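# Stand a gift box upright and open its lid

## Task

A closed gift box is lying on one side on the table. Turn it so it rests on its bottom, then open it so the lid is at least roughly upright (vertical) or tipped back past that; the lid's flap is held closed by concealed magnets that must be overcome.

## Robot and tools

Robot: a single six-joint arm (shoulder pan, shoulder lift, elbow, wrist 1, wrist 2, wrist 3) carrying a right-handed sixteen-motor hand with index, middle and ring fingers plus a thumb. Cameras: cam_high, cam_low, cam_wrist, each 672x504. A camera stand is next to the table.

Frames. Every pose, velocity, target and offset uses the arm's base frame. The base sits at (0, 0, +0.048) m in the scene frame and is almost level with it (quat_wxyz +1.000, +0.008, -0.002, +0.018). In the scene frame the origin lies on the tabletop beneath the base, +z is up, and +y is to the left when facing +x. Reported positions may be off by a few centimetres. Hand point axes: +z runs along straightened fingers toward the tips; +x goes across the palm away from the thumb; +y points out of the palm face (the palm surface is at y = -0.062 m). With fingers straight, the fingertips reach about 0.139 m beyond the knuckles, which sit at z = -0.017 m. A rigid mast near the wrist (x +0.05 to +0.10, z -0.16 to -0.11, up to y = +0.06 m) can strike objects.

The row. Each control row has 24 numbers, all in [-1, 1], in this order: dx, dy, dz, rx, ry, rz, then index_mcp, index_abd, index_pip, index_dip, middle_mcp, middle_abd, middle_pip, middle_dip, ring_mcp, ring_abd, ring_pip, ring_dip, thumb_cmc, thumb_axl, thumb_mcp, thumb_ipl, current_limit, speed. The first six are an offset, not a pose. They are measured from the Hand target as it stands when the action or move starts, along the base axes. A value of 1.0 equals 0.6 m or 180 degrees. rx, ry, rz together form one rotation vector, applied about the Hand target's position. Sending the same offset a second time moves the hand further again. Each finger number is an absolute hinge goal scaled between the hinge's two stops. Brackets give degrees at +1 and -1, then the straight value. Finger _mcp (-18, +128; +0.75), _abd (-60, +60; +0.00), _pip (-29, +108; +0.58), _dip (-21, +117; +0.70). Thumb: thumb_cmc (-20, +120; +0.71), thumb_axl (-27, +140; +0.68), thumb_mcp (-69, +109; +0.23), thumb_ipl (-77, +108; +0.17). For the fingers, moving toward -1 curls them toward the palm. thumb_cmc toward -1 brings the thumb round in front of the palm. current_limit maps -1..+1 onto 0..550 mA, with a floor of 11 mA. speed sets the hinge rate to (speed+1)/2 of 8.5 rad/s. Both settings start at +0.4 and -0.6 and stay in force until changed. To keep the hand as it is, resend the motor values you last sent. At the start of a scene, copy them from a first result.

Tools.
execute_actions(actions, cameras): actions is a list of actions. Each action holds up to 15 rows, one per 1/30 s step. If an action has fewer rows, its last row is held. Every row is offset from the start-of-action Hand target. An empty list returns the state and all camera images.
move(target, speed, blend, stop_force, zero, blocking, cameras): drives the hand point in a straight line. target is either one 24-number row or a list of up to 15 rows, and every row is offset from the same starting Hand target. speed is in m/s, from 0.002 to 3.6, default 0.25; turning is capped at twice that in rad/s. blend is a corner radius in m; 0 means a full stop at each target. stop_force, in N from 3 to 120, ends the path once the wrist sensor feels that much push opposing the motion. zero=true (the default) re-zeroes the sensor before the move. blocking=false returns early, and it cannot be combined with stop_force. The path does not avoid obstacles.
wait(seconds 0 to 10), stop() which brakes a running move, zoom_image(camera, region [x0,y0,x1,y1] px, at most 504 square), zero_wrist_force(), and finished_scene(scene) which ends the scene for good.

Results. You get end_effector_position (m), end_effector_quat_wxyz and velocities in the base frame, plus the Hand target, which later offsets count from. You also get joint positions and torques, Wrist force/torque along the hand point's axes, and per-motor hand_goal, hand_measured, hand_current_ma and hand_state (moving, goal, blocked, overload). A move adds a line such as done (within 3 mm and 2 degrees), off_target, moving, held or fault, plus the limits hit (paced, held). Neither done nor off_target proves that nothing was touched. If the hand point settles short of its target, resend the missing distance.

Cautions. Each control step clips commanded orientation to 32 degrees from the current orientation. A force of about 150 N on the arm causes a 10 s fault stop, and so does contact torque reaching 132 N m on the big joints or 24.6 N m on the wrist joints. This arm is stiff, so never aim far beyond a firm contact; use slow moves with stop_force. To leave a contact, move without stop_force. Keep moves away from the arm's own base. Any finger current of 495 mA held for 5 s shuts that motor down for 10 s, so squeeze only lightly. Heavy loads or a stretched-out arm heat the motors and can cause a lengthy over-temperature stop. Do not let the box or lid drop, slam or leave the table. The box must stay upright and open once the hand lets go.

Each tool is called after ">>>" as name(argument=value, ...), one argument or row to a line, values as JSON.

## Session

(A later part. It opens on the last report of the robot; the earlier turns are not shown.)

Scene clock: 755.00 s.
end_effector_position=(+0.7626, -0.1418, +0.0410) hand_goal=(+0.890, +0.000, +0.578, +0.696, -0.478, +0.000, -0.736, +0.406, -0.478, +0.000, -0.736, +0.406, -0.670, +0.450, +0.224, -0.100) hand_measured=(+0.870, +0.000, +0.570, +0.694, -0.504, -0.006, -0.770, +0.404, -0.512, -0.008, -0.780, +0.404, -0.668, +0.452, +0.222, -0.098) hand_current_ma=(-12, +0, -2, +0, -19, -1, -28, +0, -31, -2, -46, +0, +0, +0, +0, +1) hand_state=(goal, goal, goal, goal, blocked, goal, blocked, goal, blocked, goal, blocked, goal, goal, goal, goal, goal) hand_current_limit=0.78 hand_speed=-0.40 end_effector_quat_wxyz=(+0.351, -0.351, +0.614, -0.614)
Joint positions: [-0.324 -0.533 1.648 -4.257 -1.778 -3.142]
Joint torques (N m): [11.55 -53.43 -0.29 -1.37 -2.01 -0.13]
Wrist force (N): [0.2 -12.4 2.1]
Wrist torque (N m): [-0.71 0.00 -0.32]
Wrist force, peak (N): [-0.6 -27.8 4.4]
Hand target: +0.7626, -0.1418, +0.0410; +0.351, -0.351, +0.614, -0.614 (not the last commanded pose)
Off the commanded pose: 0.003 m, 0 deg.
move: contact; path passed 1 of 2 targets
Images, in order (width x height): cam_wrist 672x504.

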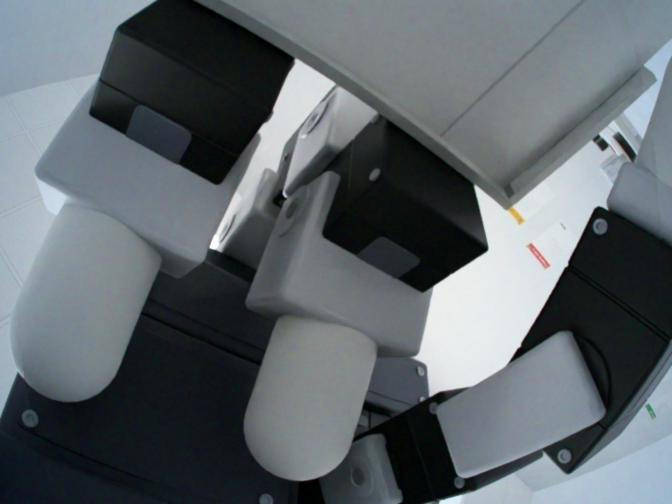

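>>> execute_actions(
  actions=[
    [[0,0,0,0,0,0, 0.89,0.0,0.577,0.696, -0.479,0.0,-0.737,0.406, -0.479,0.0,-0.737,0.406, -0.671,0.45,0.2,-0.3, 0.78,-0.8]],
    [[0,0,0,0,0,0, 0.89,0.0,0.577,0.696, -0.479,0.0,-0.737,0.406, -0.479,0.0,-0.737,0.406, -0.671,0.45,0.169,-0.40, 0.78,-0.85]],
  ],
  cameras=["cam_wrist"],
)

>>> zoom_image(
  camera="cam_wrist",
  region=[372, 0, 672, 300],
)

Scene clock: 762.10 s.
end_effector_position=(+0.7626, -0.1418, +0.0410) hand_goal=(+0.890, +0.000, +0.578, +0.696, -0.478, +0.000, -0.736, +0.406, -0.478, +0.000, -0.736, +0.406, -0.670, +0.450, +0.170, -0.400) hand_measured=(+0.870, +0.000, +0.570, +0.694, -0.504, -0.006, -0.770, +0.404, -0.512, -0.008, -0.780, +0.404, -0.666, +0.448, +0.218, -0.342) hand_current_ma=(-12, +0, -2, +0, -19, -1, -28, +0, -31, -2, -46, +0, +1, +0, +81, +124) hand_state=(goal, goal, goal, goal, blocked, goal, blocked, goal, blocked, goal, blocked, goal, goal, goal, blocked, blocked) hand_current_limit=0.78 hand_speed=-0.85 end_effector_quat_wxyz=(+0.351, -0.351, +0.614, -0.614)
Joint positions: [-0.324 -0.533 1.648 -4.257 -1.778 -3.142]
Joint torques (N m): [11.17 -53.41 -6.56 -1.31 -1.75 -0.12]
Wrist force (N): [0.5 -10.3 -0.3]
Wrist torque (N m): [-0.65 -0.01 -0.30]
Wrist force, peak (N): [0.0 -12.9 2.0]
Hand target: +0.7626, -0.1418, +0.0410; +0.351, -0.351, +0.614, -0.614
Off the commanded pose: 0.000 m, 0 deg.
Images, in order (width x height): cam_wrist 672x504.

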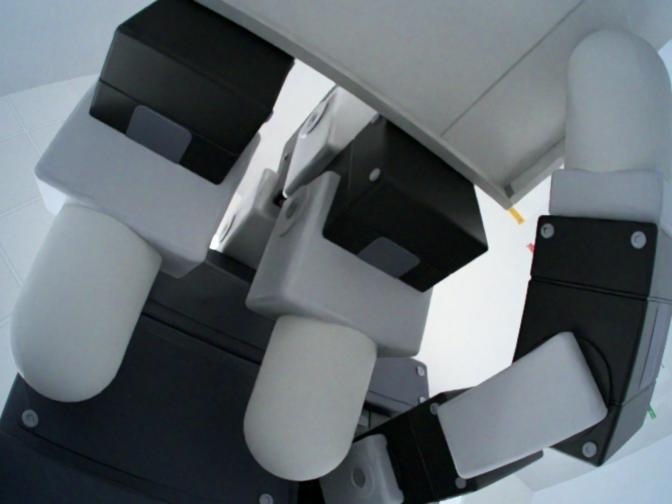

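Scaled by 1.680 from the camera's 672x504 image, which has a finer 960x720 frame.

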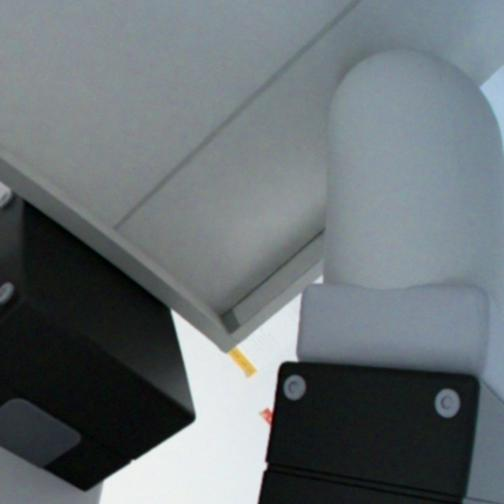

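>>> move(
  target=[0.0, 0.0, -0.004, 0.0, 0.0, 0.0, 0.89, 0.0, 0.577, 0.696, -0.479, 0.0, -0.737, 0.406, -0.479, 0.0, -0.737, 0.406, -0.671, 0.45, 0.13, -0.44, 0.78, -0.85],
  speed=0.01,
)

>>> execute_actions(
  actions=[
    [[0,0,0,0,0,0, 0.89,0.0,0.577,0.696, -0.479,0.0,-0.737,0.406, -0.479,0.0,-0.737,0.406, -0.63,0.55,0.12,-0.45, 0.78,-0.9]],
    [[0,0,0,0,0,0, 0.89,0.0,0.577,0.696, -0.479,0.0,-0.737,0.406, -0.479,0.0,-0.737,0.406, -0.60,0.65,0.12,-0.45, 0.78,-0.9]],
  ],
  cameras=["cam_wrist", "cam_high"],
)

>>> zoom_image(
  camera="cam_wrist",
  region=[372, 0, 672, 300],
)

Scene clock: 766.27 s.
end_effector_position=(+0.7626, -0.1418, +0.0387) hand_goal=(+0.890, +0.000, +0.578, +0.696, -0.478, +0.000, -0.736, +0.406, -0.478, +0.000, -0.736, +0.406, -0.670, +0.450, +0.130, -0.440) hand_measured=(+0.870, +0.000, +0.570, +0.694, -0.504, -0.008, -0.790, +0.404, -0.512, -0.008, -0.802, +0.404, -0.660, +0.440, +0.226, -0.386) hand_current_ma=(-12, +0, -2, +0, -19, -2, -66, +0, -31, -2, -92, +0, +4, -5, +279, +111) hand_state=(goal, goal, goal, goal, blocked, goal, blocked, goal, blocked, goal, blocked, goal, goal, goal, blocked, blocked) hand_current_limit=0.78 hand_speed=-0.85 end_effector_quat_wxyz=(+0.351, -0.351, +0.614, -0.614)
Joint positions: [-0.324 -0.528 1.646 -4.26 -1.778 -3.142]
Joint torques (N m): [11.15 -17.29 -2.85 4.31 -1.66 -0.07]
Wrist force (N): [-0.8 -41.3 0.0]
Wrist torque (N m): [-2.47 -0.24 -1.58]
Wrist force, peak (N): [-0.9 -41.7 -0.2]
Hand target: +0.7626, -0.1418, +0.0386; +0.351, -0.351, +0.614, -0.614
Off the commanded pose: 0.000 m, 0 deg.
move: done

Scene clock: 767.47 s.
end_effector_position=(+0.7625, -0.1418, +0.0386) hand_goal=(+0.890, +0.000, +0.578, +0.696, -0.478, +0.000, -0.736, +0.406, -0.478, +0.000, -0.736, +0.406, -0.600, +0.650, +0.120, -0.450) hand_measured=(+0.870, +0.000, +0.570, +0.694, -0.510, -0.008, -0.792, +0.404, -0.520, -0.008, -0.802, +0.404, -0.696, +0.540, +0.230, -0.388) hand_current_ma=(-12, +0, -2, +0, -30, -2, -68, +0, -46, -2, -93, +0, -189, -326, +360, +142) hand_state=(goal, goal, goal, goal, blocked, goal, blocked, goal, blocked, goal, blocked, goal, blocked, blocked, blocked, blocked) hand_current_limit=0.78 hand_speed=-0.90 end_effector_quat_wxyz=(+0.351, -0.351, +0.614, -0.614)
Joint positions: [-0.324 -0.528 1.646 -4.26 -1.778 -3.142]
Joint torques (N m): [10.03 -29.7 5.37 1.79 -1.49 0.11]
Wrist force (N): [3.9 -36.0 -4.5]
Wrist torque (N m): [-2.29 -0.25 -1.48]
Wrist force, peak (N): [-1.0 -41.2 -0.1]
Hand target: +0.7626, -0.1418, +0.0386; +0.351, -0.351, +0.614, -0.614
Off the commanded pose: 0.000 m, 0 deg.
Images, in order (width x height): cam_high 672x504, cam_wrist 672x504.

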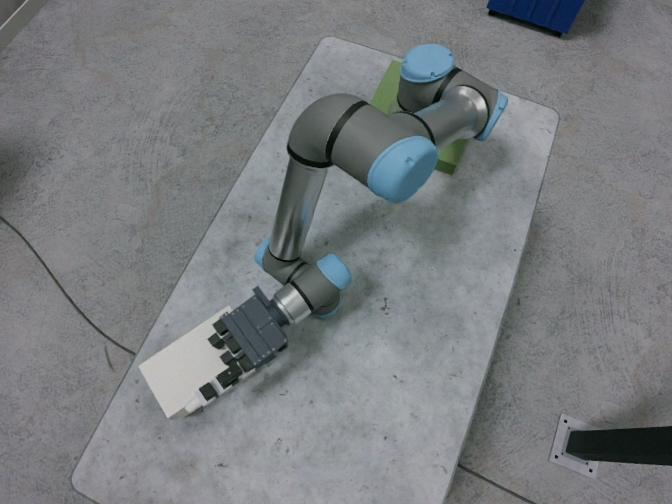

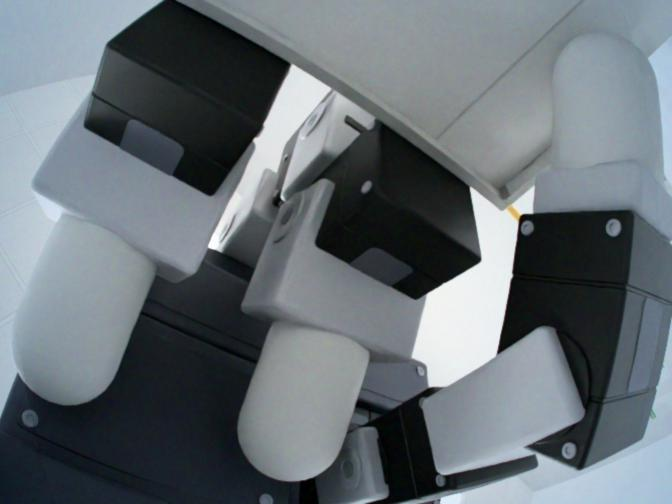

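Scaled by 1.680 from the camera's 672x504 image, which has a finer 960x720 frame.

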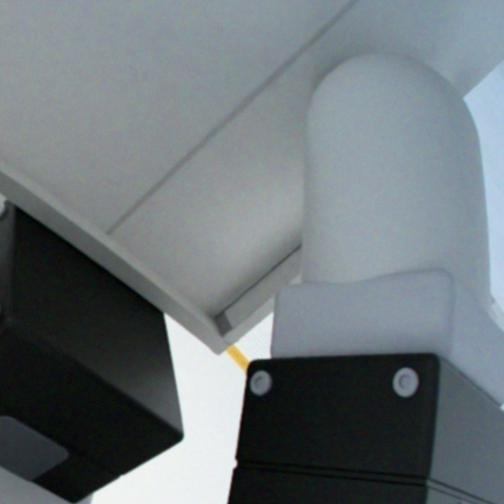

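>>> execute_actions(
  actions=[
    [[0,0,0.003,0,0,0, 0.89,0.0,0.577,0.696, -0.479,0.0,-0.737,0.406, -0.479,0.0,-0.737,0.406, -0.60,0.75,0.17,-0.42, 0.78,-0.92]],
    [[0,0,0,0,0,0, 0.89,0.0,0.577,0.696, -0.479,0.0,-0.737,0.406, -0.479,0.0,-0.737,0.406, -0.57,0.85,0.17,-0.43, 0.78,-0.92]],
  ],
  cameras=["cam_wrist", "cam_high"],
)

>>> zoom_image(
  camera="cam_wrist",
  region=[372, 0, 672, 300],
)

>>> zoom_image(
  camera="cam_high",
  region=[120, 270, 320, 440],
)

Scene clock: 771.10 s.
end_effector_position=(+0.7626, -0.1418, +0.0404) hand_goal=(+0.890, +0.000, +0.578, +0.696, -0.478, +0.000, -0.736, +0.406, -0.478, +0.000, -0.736, +0.406, -0.570, +0.850, +0.170, -0.430) hand_measured=(+0.870, +0.000, +0.570, +0.694, -0.510, -0.004, -0.778, +0.404, -0.520, -0.002, -0.788, +0.404, -0.604, +0.836, +0.184, -0.422) hand_current_ma=(-12, +0, -2, +0, -30, +0, -43, +0, -46, +0, -60, +0, -28, -9, +11, +3) hand_state=(goal, goal, goal, goal, blocked, goal, blocked, goal, blocked, goal, blocked, goal, blocked, goal, goal, goal) hand_current_limit=0.78 hand_speed=-0.92 end_effector_quat_wxyz=(+0.351, -0.351, +0.614, -0.614)
Joint positions: [-0.324 -0.532 1.647 -4.257 -1.778 -3.142]
Joint torques (N m): [9.65 -32.32 -16.66 -1.26 -1.31 -0.15]
Wrist force (N): [-0.6 -13.4 -1.3]
Wrist torque (N m): [-0.76 0.24 -0.43]
Wrist force, peak (N): [3.8 -36.3 -4.4]
Hand target: +0.7626, -0.1418, +0.0404; +0.351, -0.351, +0.614, -0.614
Off the commanded pose: 0.000 m, 0 deg.
Images, in order (width x height): cam_high 672x504, cam_wrist 672x504.

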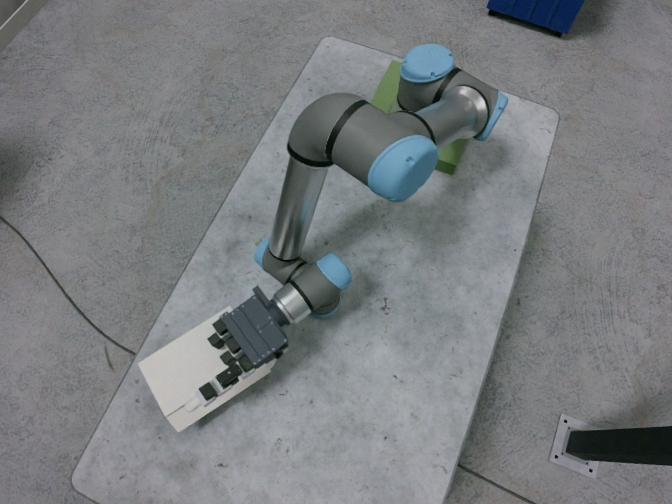

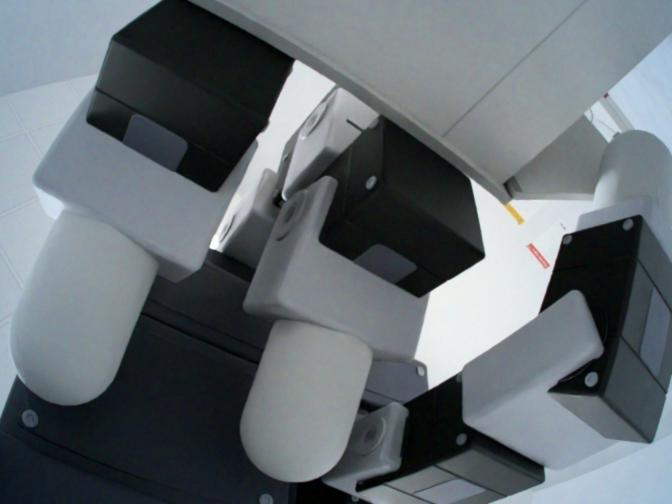

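Scaled by 1.680 from the camera's 672x504 image, which has a finer 960x720 frame.

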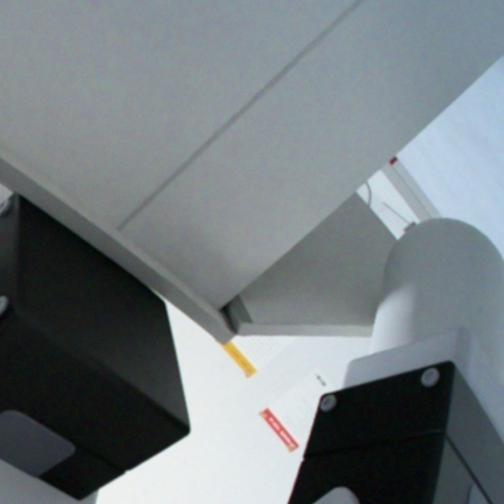

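Scaled by 2.520.

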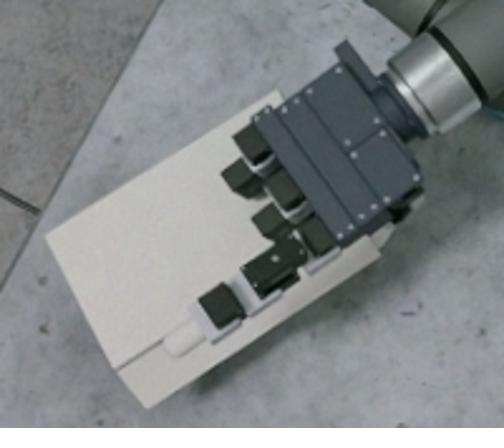

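>>> execute_actions(
  actions=[
    [[0,0,0,0,0,0, 0.89,0.0,0.577,0.696, -0.479,0.0,-0.737,0.406, -0.479,0.0,-0.737,0.406, -0.50,0.95,0.15,-0.45, 0.78,-0.88]],
    [[0,0,0,0,0,0, 0.89,0.0,0.577,0.696, -0.479,0.0,-0.737,0.406, -0.479,0.0,-0.737,0.406, -0.43,1.0,0.13,-0.55, 0.78,-0.88]],
    [[0,0,0,0,0,0, 0.89,0.0,0.577,0.696, -0.479,0.0,-0.737,0.406, -0.479,0.0,-0.737,0.406, -0.43,1.0,0.112,-0.643, 0.78,-0.88]],
  ],
  cameras=["cam_wrist", "cam_high"],
)

>>> zoom_image(
  camera="cam_wrist",
  region=[372, 0, 672, 300],
)

>>> zoom_image(
  camera="cam_high",
  region=[120, 270, 320, 440],
)

Scene clock: 780.30 s.
end_effector_position=(+0.7626, -0.1418, +0.0404) hand_goal=(+0.890, +0.000, +0.578, +0.696, -0.478, +0.000, -0.736, +0.406, -0.478, +0.000, -0.736, +0.406, -0.430, +1.000, +0.112, -0.642) hand_measured=(+0.870, +0.000, +0.570, +0.694, -0.510, -0.004, -0.778, +0.404, -0.520, -0.002, -0.788, +0.404, -0.442, +1.000, +0.142, -0.632) hand_current_ma=(-12, +0, -2, +0, -30, +0, -43, +0, -46, +0, -60, +0, -5, +0, +36, +6) hand_state=(goal, goal, goal, goal, blocked, goal, blocked, goal, blocked, goal, blocked, goal, goal, goal, blocked, goal) hand_current_limit=0.78 hand_speed=-0.88 end_effector_quat_wxyz=(+0.351, -0.351, +0.614, -0.614)
Joint positions: [-0.324 -0.532 1.647 -4.257 -1.778 -3.142]
Joint torques (N m): [8.75 -32.71 -9.85 1.22 -1.26 -0.03]
Wrist force (N): [-1.4 -12.9 -1.8]
Wrist torque (N m): [-0.72 0.20 -0.46]
Wrist force, peak (N): [-1.5 -13.3 -2.0]
Hand target: +0.7626, -0.1418, +0.0404; +0.351, -0.351, +0.614, -0.614
Off the commanded pose: 0.000 m, 0 deg.
Images, in order (width x height): cam_high 672x504, cam_wrist 672x504.

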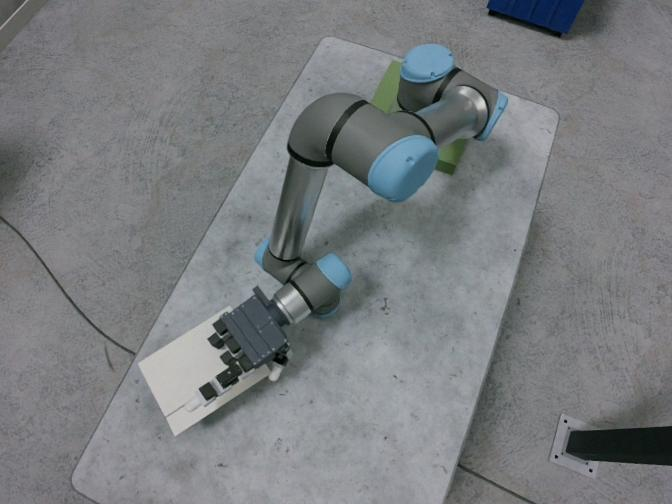

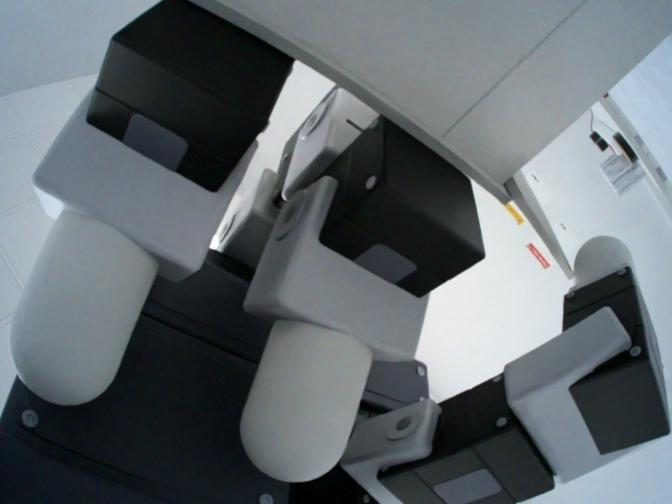

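Scaled by 1.680 from the camera's 672x504 image, which has a finer 960x720 frame.

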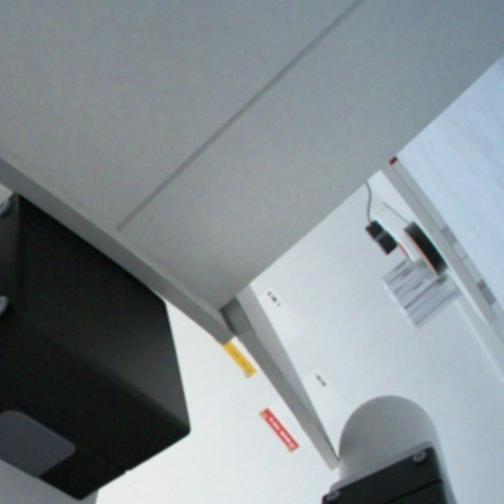

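Scaled by 2.520.

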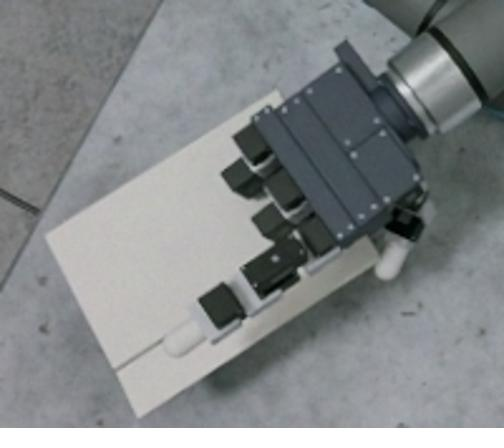

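>>> move(
  target=[
    [0.0, 0.0, 0.01, 0.0, 0.0, 0.0, 0.89, 0.0, 0.577, 0.696, -0.479, 0.0, -0.737, 0.406, -0.479, 0.0, -0.737, 0.406, -0.43, 1.0, 0.112, -0.643, 0.6, -0.88],
    [0.0287, -0.017, 0.01, 0.0, 0.0, 0.0, 0.89, 0.0, 0.577, 0.696, -0.479, 0.0, -0.737, 0.406, -0.479, 0.0, -0.737, 0.406, -0.43, 1.0, 0.112, -0.643, 0.6, -0.88],
  ],
  speed=[0.03, 0.03],
  cameras=["cam_wrist", "cam_high"],
)

>>> zoom_image(
  camera="cam_wrist",
  region=[372, 0, 672, 300],
)

>>> zoom_image(
  camera="cam_high",
  region=[120, 270, 320, 440],
)

Scene clock: 791.53 s.
end_effector_position=(+0.7798, -0.1521, +0.0463) hand_goal=(+0.890, +0.000, +0.578, +0.696, -0.478, +0.000, -0.736, +0.406, -0.478, +0.000, -0.736, +0.406, -0.430, +1.000, +0.112, -0.642) hand_measured=(+0.870, +0.000, +0.570, +0.694, -0.480, -0.002, -0.736, +0.404, -0.480, -0.002, -0.736, +0.404, -0.432, +1.000, +0.126, -0.634) hand_current_ma=(-12, +0, -2, +0, +0, +0, +0, +0, +0, +0, +0, +0, +0, +0, +10, +4) hand_state=(goal, goal, goal, goal, goal, goal, goal, goal, goal, goal, goal, goal, goal, goal, goal, goal) hand_current_limit=0.60 hand_speed=-0.88 end_effector_quat_wxyz=(+0.351, -0.351, +0.614, -0.614) end_effector_velocity=(-0.001, -0.001, +0.000) end_effector_angular_velocity=(-0.001, -0.002, -0.002)
Joint positions: [-0.331 -0.524 1.591 -4.208 -1.771 -3.142]
Joint velocities: [-0.001 0 0.003 -0.005 -0.001 0]
Joint torques (N m): [-3.88 -61.78 -4.9 -3.21 -0.04 0.14]
Wrist force (N): [-0.2 1.1 -0.6]
Wrist torque (N m): [0.19 0.18 0.26]
Wrist force, peak (N): [-1.6 -13.5 -1.9]
Hand target: +0.7798, -0.1520, +0.0464; +0.351, -0.351, +0.614, -0.614
Off the commanded pose: 0.000 m, 0 deg.
move: done
Images, in order (width x height): cam_high 672x504, cam_wrist 672x504.

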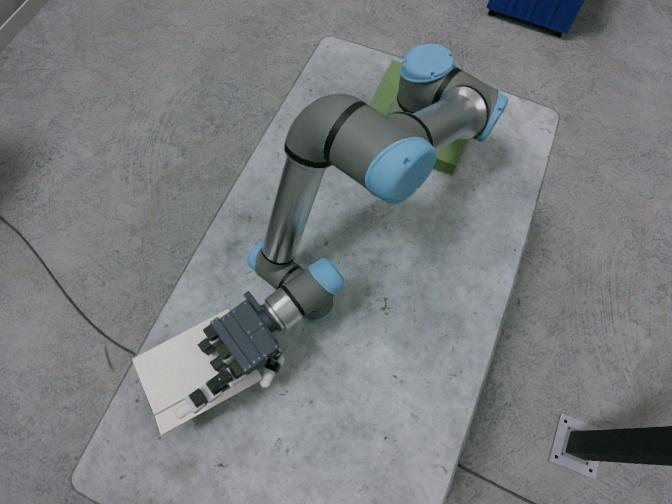

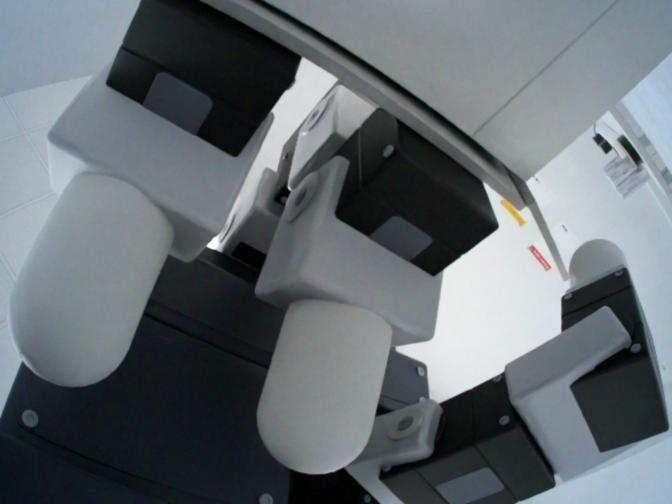

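Scaled by 1.680 from the camera's 672x504 image, which has a finer 960x720 frame.

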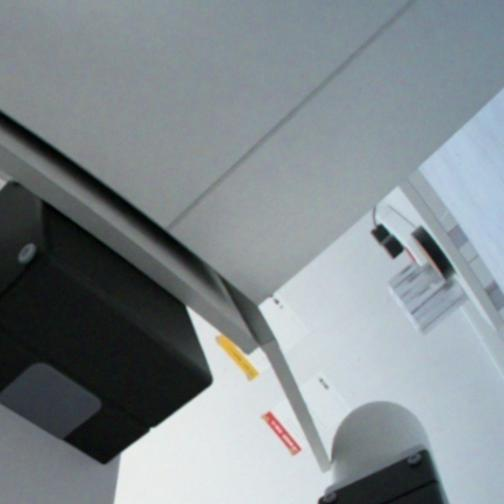

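Scaled by 2.520.

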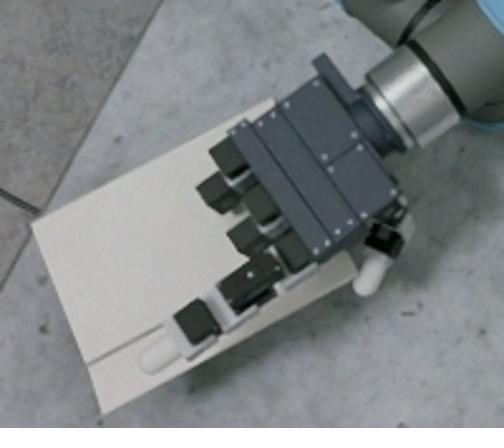

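>>> move(
  target=[
    [-0.0059, -0.0101, 0.0783, 0.0, 0.0, 0.0, 0.89, 0.0, 0.577, 0.696, -0.479, 0.0, -0.737, 0.406, -0.479, 0.0, -0.737, 0.406, -0.43, 1.0, 0.112, -0.643, 0.6, -0.88],
    [-0.0355, -0.0603, 0.1367, 0.0, 0.0, 0.0, 0.89, 0.0, 0.577, 0.696, -0.479, 0.0, -0.737, 0.406, -0.479, 0.0, -0.737, 0.406, -0.43, 1.0, 0.112, -0.643, 0.6, -0.88],
  ],
  speed=[0.05, 0.05],
  blend=[0.01, 0.0],
  cameras=["cam_wrist", "cam_high", "cam_low"],
)

>>> zoom_image(
  camera="cam_high",
  region=[100, 260, 320, 450],
)

>>> zoom_image(
  camera="cam_wrist",
  region=[272, 0, 672, 400],
)

Scene clock: 801.33 s.
end_effector_position=(+0.7584, -0.1884, +0.1284) hand_goal=(+0.890, +0.000, +0.578, +0.696, -0.478, +0.000, -0.736, +0.406, -0.478, +0.000, -0.736, +0.406, -0.430, +1.000, +0.112, -0.642) hand_measured=(+0.870, +0.000, +0.570, +0.694, -0.480, -0.002, -0.736, +0.404, -0.480, -0.002, -0.736, +0.404, -0.430, +1.000, +0.122, -0.636) hand_current_ma=(-12, +0, -2, +0, +0, +0, +0, +0, +0, +0, +0, +0, +0, +0, +6, +2) hand_state=(goal, goal, goal, goal, goal, goal, goal, goal, goal, goal, goal, goal, goal, goal, goal, goal) hand_current_limit=0.60 hand_speed=-0.88 end_effector_quat_wxyz=(+0.351, -0.351, +0.614, -0.614)
Joint positions: [-0.407 -0.711 1.691 -4.122 -1.695 -3.142]
Joint torques (N m): [14.46 -41.26 -23.83 -3.49 -2.26 -0.61]
Wrist force (N): [0.1 0.8 -1.1]
Wrist torque (N m): [0.15 0.14 0.28]
Wrist force, peak (N): [0.0 2.1 -0.4]
Hand target: +0.7585, -0.1882, +0.1284; +0.351, -0.351, +0.614, -0.614
Off the commanded pose: 0.000 m, 0 deg.
move: done

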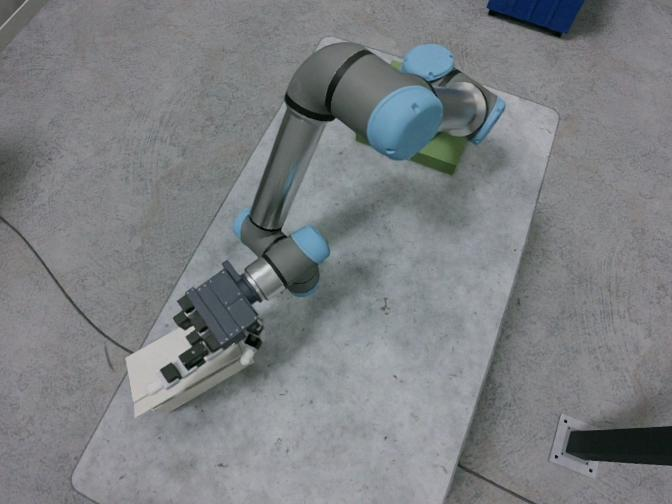

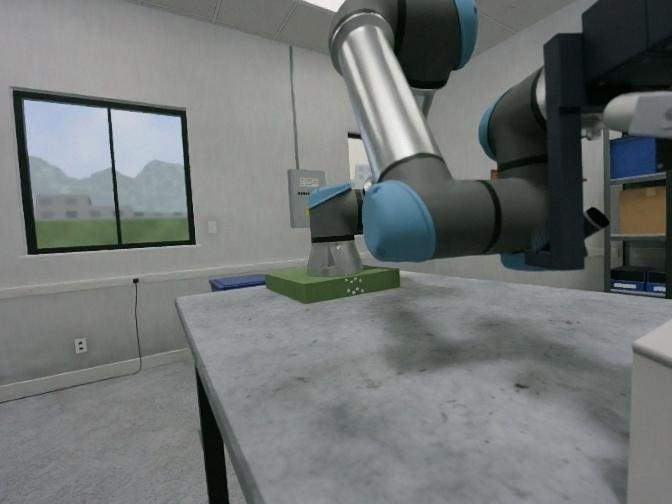

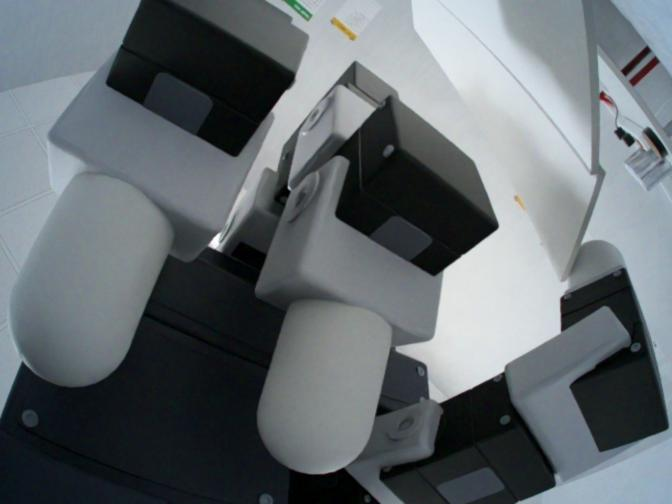

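Scaled by 2.291.

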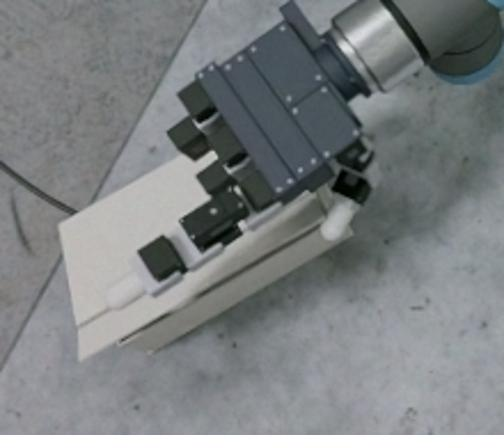

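Scaled by 1.260 from the camera's 672x504 image, which has a finer 960x720 frame.

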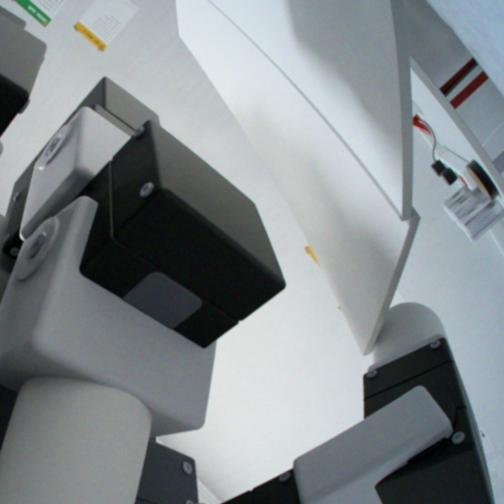

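>>> move(
  target=[
    [-0.0423, -0.0718, 0.05, 0.0, 0.0, 0.0, 0.89, 0.0, 0.577, 0.696, -0.479, 0.0, -0.737, 0.406, -0.479, 0.0, -0.737, 0.406, -0.43, 1.0, 0.112, -0.643, 0.6, -0.88],
    [-0.0761, -0.1292, 0.0667, 0.0, 0.0, 0.0, 0.89, 0.0, 0.577, 0.696, -0.479, 0.0, -0.737, 0.406, -0.479, 0.0, -0.737, 0.406, -0.43, 1.0, 0.112, -0.643, 0.6, -0.88],
  ],
  speed=[0.05, 0.05],
  blend=[0.01, 0.0],
  cameras=["cam_wrist", "cam_high", "cam_low"],
)

>>> zoom_image(
  camera="cam_high",
  region=[100, 260, 320, 450],
)

>>> zoom_image(
  camera="cam_wrist",
  region=[272, 0, 672, 400],
)

Scene clock: 809.07 s.
end_effector_position=(+0.7127, -0.2658, +0.1685) hand_goal=(+0.890, +0.000, +0.578, +0.696, -0.478, +0.000, -0.736, +0.406, -0.478, +0.000, -0.736, +0.406, -0.430, +1.000, +0.112, -0.642) hand_measured=(+0.870, +0.000, +0.570, +0.694, -0.480, -0.002, -0.736, +0.404, -0.480, -0.002, -0.736, +0.404, -0.430, +1.000, +0.120, -0.638) hand_current_ma=(-12, +0, -2, +0, +0, +0, +0, +0, +0, +0, +0, +0, +0, +0, +4, +1) hand_state=(goal, goal, goal, goal, goal, goal, goal, goal, goal, goal, goal, goal, goal, goal, goal, goal) hand_current_limit=0.60 hand_speed=-0.88 end_effector_quat_wxyz=(+0.351, -0.351, +0.614, -0.614) end_effector_velocity=(+0.001, +0.001, +0.000) end_effector_angular_velocity=(-0.001, +0.000, -0.002)
Joint positions: [-0.578 -0.825 1.783 -4.1 -1.524 -3.142]
Joint velocities: [0.003 0.002 -0.001 0 -0.005 -0.001]
Joint torques (N m): [12.89 -35.73 -25.35 -0.53 -2.59 -0.8]
Wrist force (N): [0.3 1.0 -0.7]
Wrist torque (N m): [0.17 0.15 0.31]
Wrist force, peak (N): [-0.7 1.2 -1.2]
Hand target: +0.7128, -0.2657, +0.1685; +0.351, -0.351, +0.614, -0.614
Off the commanded pose: 0.000 m, 0 deg.
move: done

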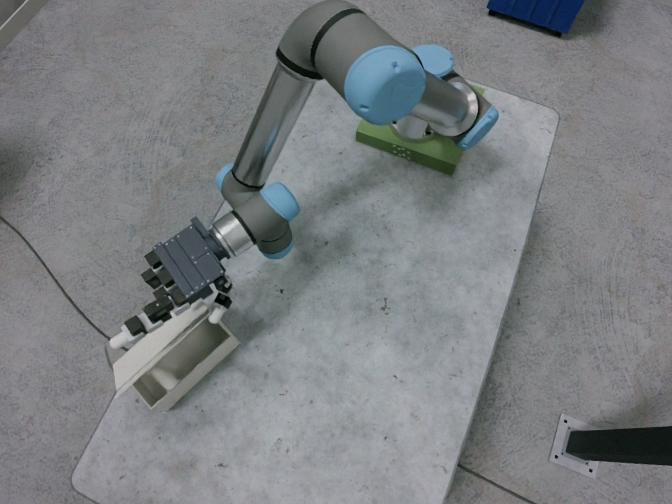

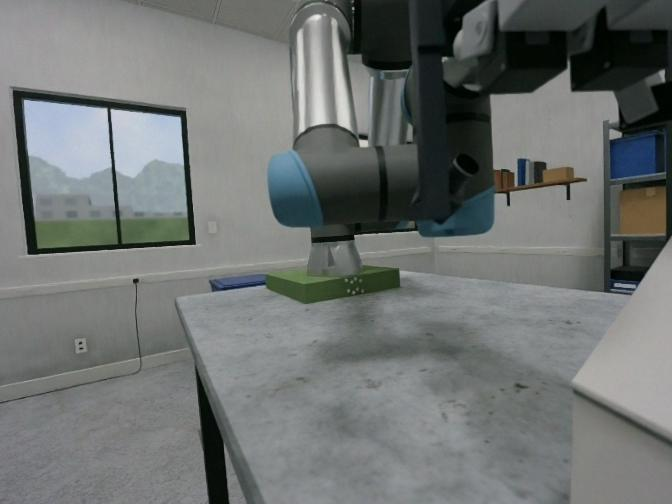

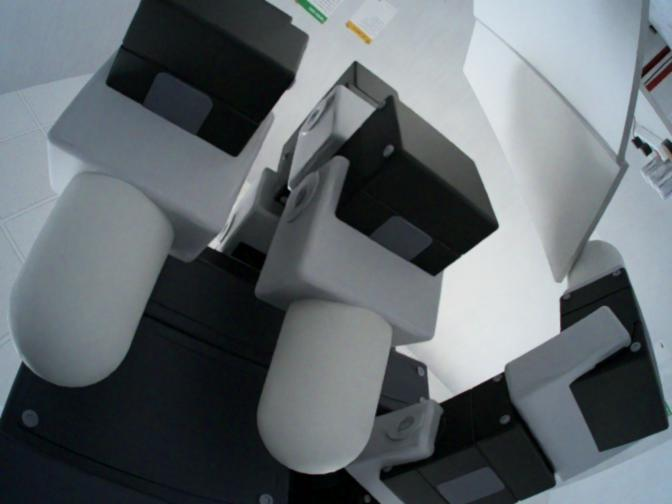

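Scaled by 2.291.

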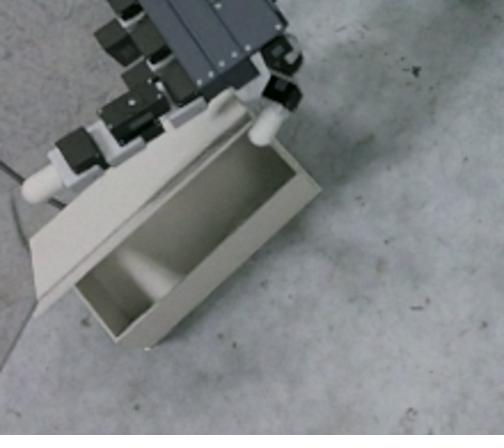

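Scaled by 1.260 from the camera's 672x504 image, which has a finer 960x720 frame.

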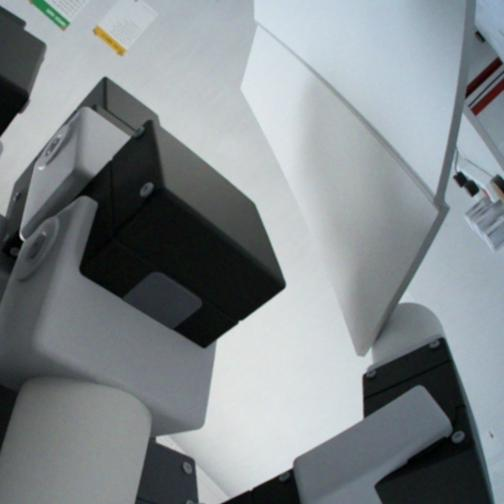

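>>> move(
  target=[0.017, 0.0287, -0.02, 0.0, 0.0, 0.0, 0.89, 0.0, 0.577, 0.696, -0.479, 0.0, -0.737, 0.406, -0.479, 0.0, -0.737, 0.406, -0.43, 1.0, 0.112, -0.643, 0.6, -0.88],
  speed=0.03,
  cameras=["cam_wrist", "cam_high"],
)

>>> zoom_image(
  camera="cam_high",
  region=[100, 260, 320, 450],
)

>>> zoom_image(
  camera="cam_wrist",
  region=[272, 0, 672, 400],
)

Scene clock: 819.73 s.
end_effector_position=(+0.7231, -0.2483, +0.1564) hand_goal=(+0.890, +0.000, +0.578, +0.696, -0.478, +0.000, -0.736, +0.406, -0.478, +0.000, -0.736, +0.406, -0.430, +1.000, +0.112, -0.642) hand_measured=(+0.870, +0.000, +0.570, +0.694, -0.480, -0.002, -0.736, +0.404, -0.480, -0.002, -0.736, +0.404, -0.430, +1.000, +0.120, -0.638) hand_current_ma=(-12, +0, -2, +0, +0, +0, +0, +0, +0, +0, +0, +0, +0, +0, +4, +1) hand_state=(goal, goal, goal, goal, goal, goal, goal, goal, goal, goal, goal, goal, goal, goal, goal, goal) hand_current_limit=0.60 hand_speed=-0.88 end_effector_quat_wxyz=(+0.351, -0.351, +0.614, -0.614) end_effector_velocity=(-0.001, -0.001, +0.001) end_effector_angular_velocity=(+0.000, +0.000, +0.002)
Joint positions: [-0.538 -0.794 1.767 -4.114 -1.564 -3.142]
Joint velocities: [-0.003 -0.002 0.001 0.001 0.005 0]
Joint torques (N m): [-12.56 -58.48 -11.32 -1.17 1.54 0.4]
Wrist force (N): [0.1 0.8 -0.8]
Wrist torque (N m): [0.16 0.18 0.28]
Wrist force, peak (N): [0.4 1.2 -0.7]
Hand target: +0.7230, -0.2485, +0.1565; +0.351, -0.351, +0.614, -0.614
Off the commanded pose: 0.000 m, 0 deg.
move: done
Images, in order (width x height): cam_high 672x504, cam_wrist 672x504.

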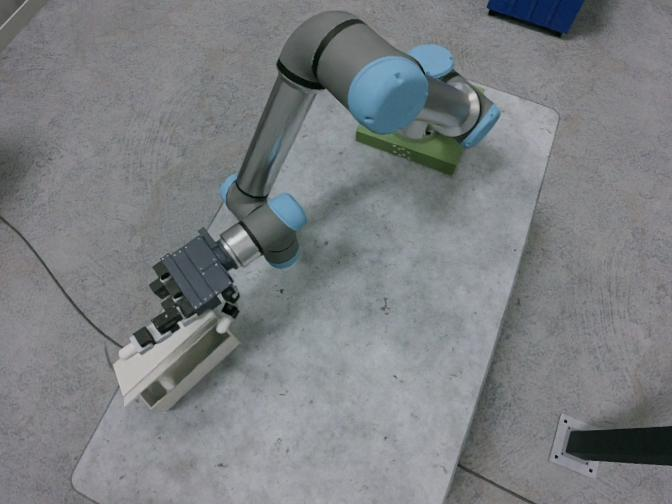

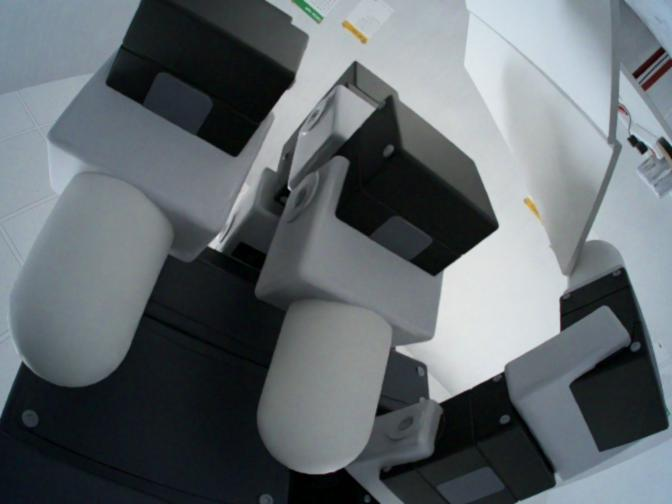

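Scaled by 2.291.

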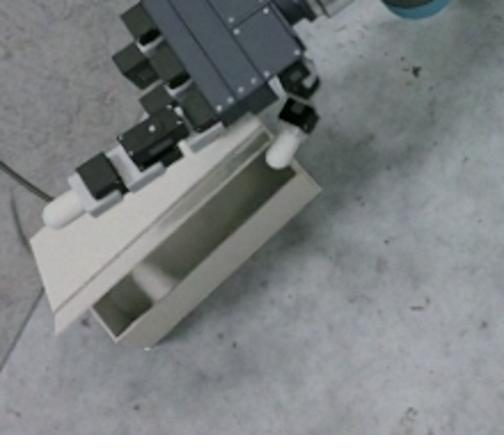

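Scaled by 1.260 from the camera's 672x504 image, which has a finer 960x720 frame.

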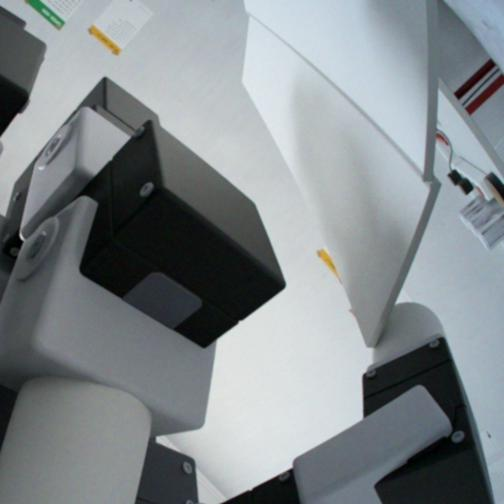

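>>> move(
  target=[
    [-0.0364, -0.0703, 0.0543, 0.0, 0.0, 0.0, 0.89, 0.0, 0.577, 0.696, -0.479, 0.0, -0.737, 0.406, -0.479, 0.0, -0.737, 0.406, -0.43, 1.0, 0.112, -0.643, 0.6, -0.88],
    [-0.066, -0.1275, 0.0808, 0.0, 0.0, 0.0, 0.89, 0.0, 0.577, 0.696, -0.479, 0.0, -0.737, 0.406, -0.479, 0.0, -0.737, 0.406, -0.43, 1.0, 0.112, -0.643, 0.6, -0.88],
    [-0.085, -0.164, 0.0883, 0.0, 0.0, 0.0, 0.89, 0.0, 0.577, 0.696, -0.479, 0.0, -0.737, 0.406, -0.479, 0.0, -0.737, 0.406, -0.43, 1.0, 0.112, -0.643, 0.6, -0.88],
  ],
  speed=[0.05, 0.05, 0.04],
  blend=[0.01, 0.01, 0.0],
  cameras=["cam_wrist", "cam_high", "cam_low"],
)

>>> zoom_image(
  camera="cam_high",
  region=[80, 250, 300, 440],
)

>>> zoom_image(
  camera="cam_wrist",
  region=[272, 0, 672, 400],
)

Scene clock: 839.27 s.
end_effector_position=(+0.6719, -0.3471, +0.2095) hand_goal=(+0.890, +0.000, +0.578, +0.696, -0.478, +0.000, -0.736, +0.406, -0.478, +0.000, -0.736, +0.406, -0.430, +1.000, +0.112, -0.642) hand_measured=(+0.870, +0.000, +0.570, +0.694, -0.480, -0.002, -0.736, +0.404, -0.480, -0.002, -0.736, +0.404, -0.430, +1.000, +0.116, -0.638) hand_current_ma=(-12, +0, -2, +0, +0, +0, +0, +0, +0, +0, +0, +0, +0, +0, +1, +1) hand_state=(goal, goal, goal, goal, goal, goal, goal, goal, goal, goal, goal, goal, goal, goal, goal, goal) hand_current_limit=0.60 hand_speed=-0.88 end_effector_quat_wxyz=(+0.351, -0.351, +0.614, -0.614) end_effector_velocity=(+0.001, +0.002, +0.000) end_effector_angular_velocity=(-0.001, -0.001, +0.000)
Joint positions: [-0.752 -0.911 1.797 -4.027 -1.35 -3.142]
Joint velocities: [0.006 0 0 0 -0.006 0]
Joint torques (N m): [14.09 -44 -25.84 -1.73 -2.36 0.05]
Wrist force (N): [0.3 0.7 -0.5]
Wrist torque (N m): [0.14 0.14 0.29]
Wrist force, peak (N): [-0.2 1.4 -0.7]
Hand target: +0.6720, -0.3469, +0.2094; +0.351, -0.351, +0.614, -0.614
Off the commanded pose: 0.000 m, 0 deg.
move: done

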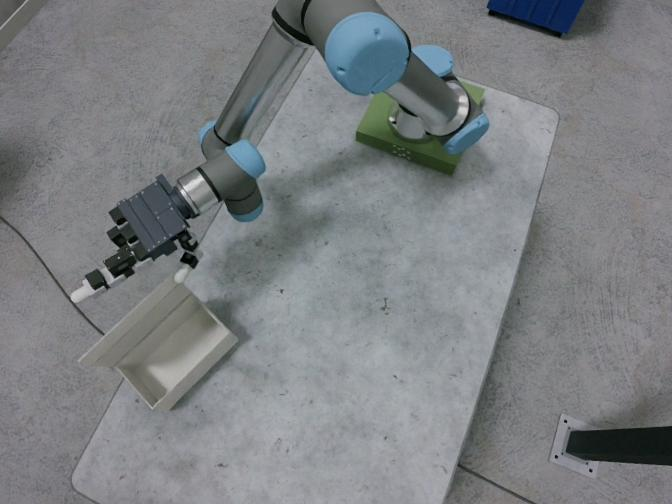

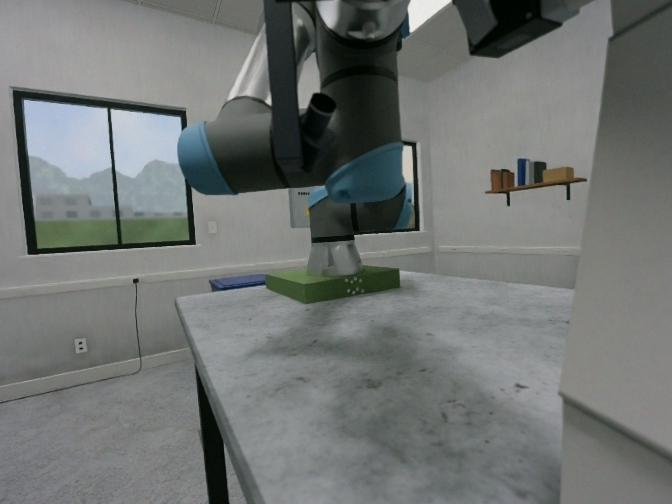

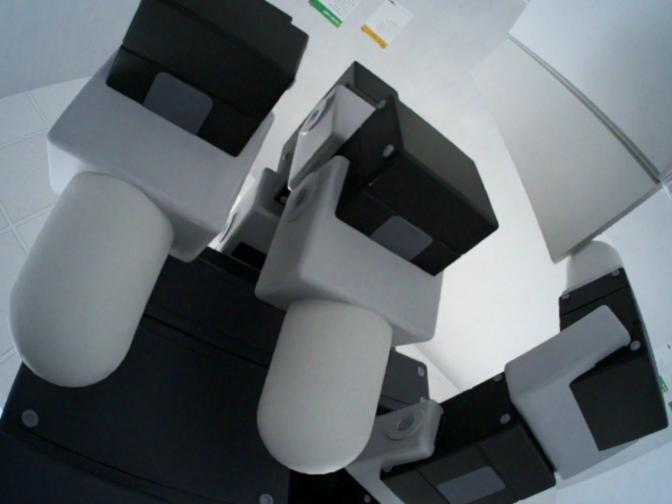

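Scaled by 2.291.

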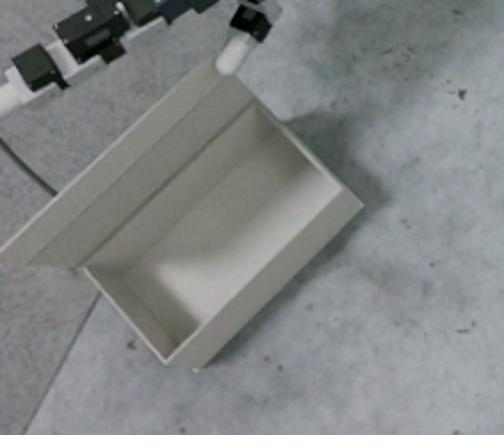

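Scaled by 1.260 from the camera's 672x504 image, which has a finer 960x720 frame.

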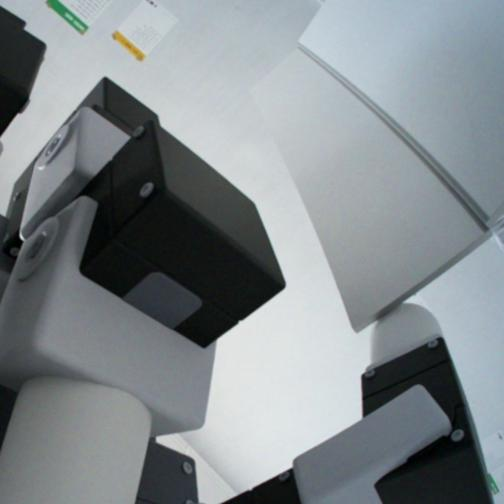

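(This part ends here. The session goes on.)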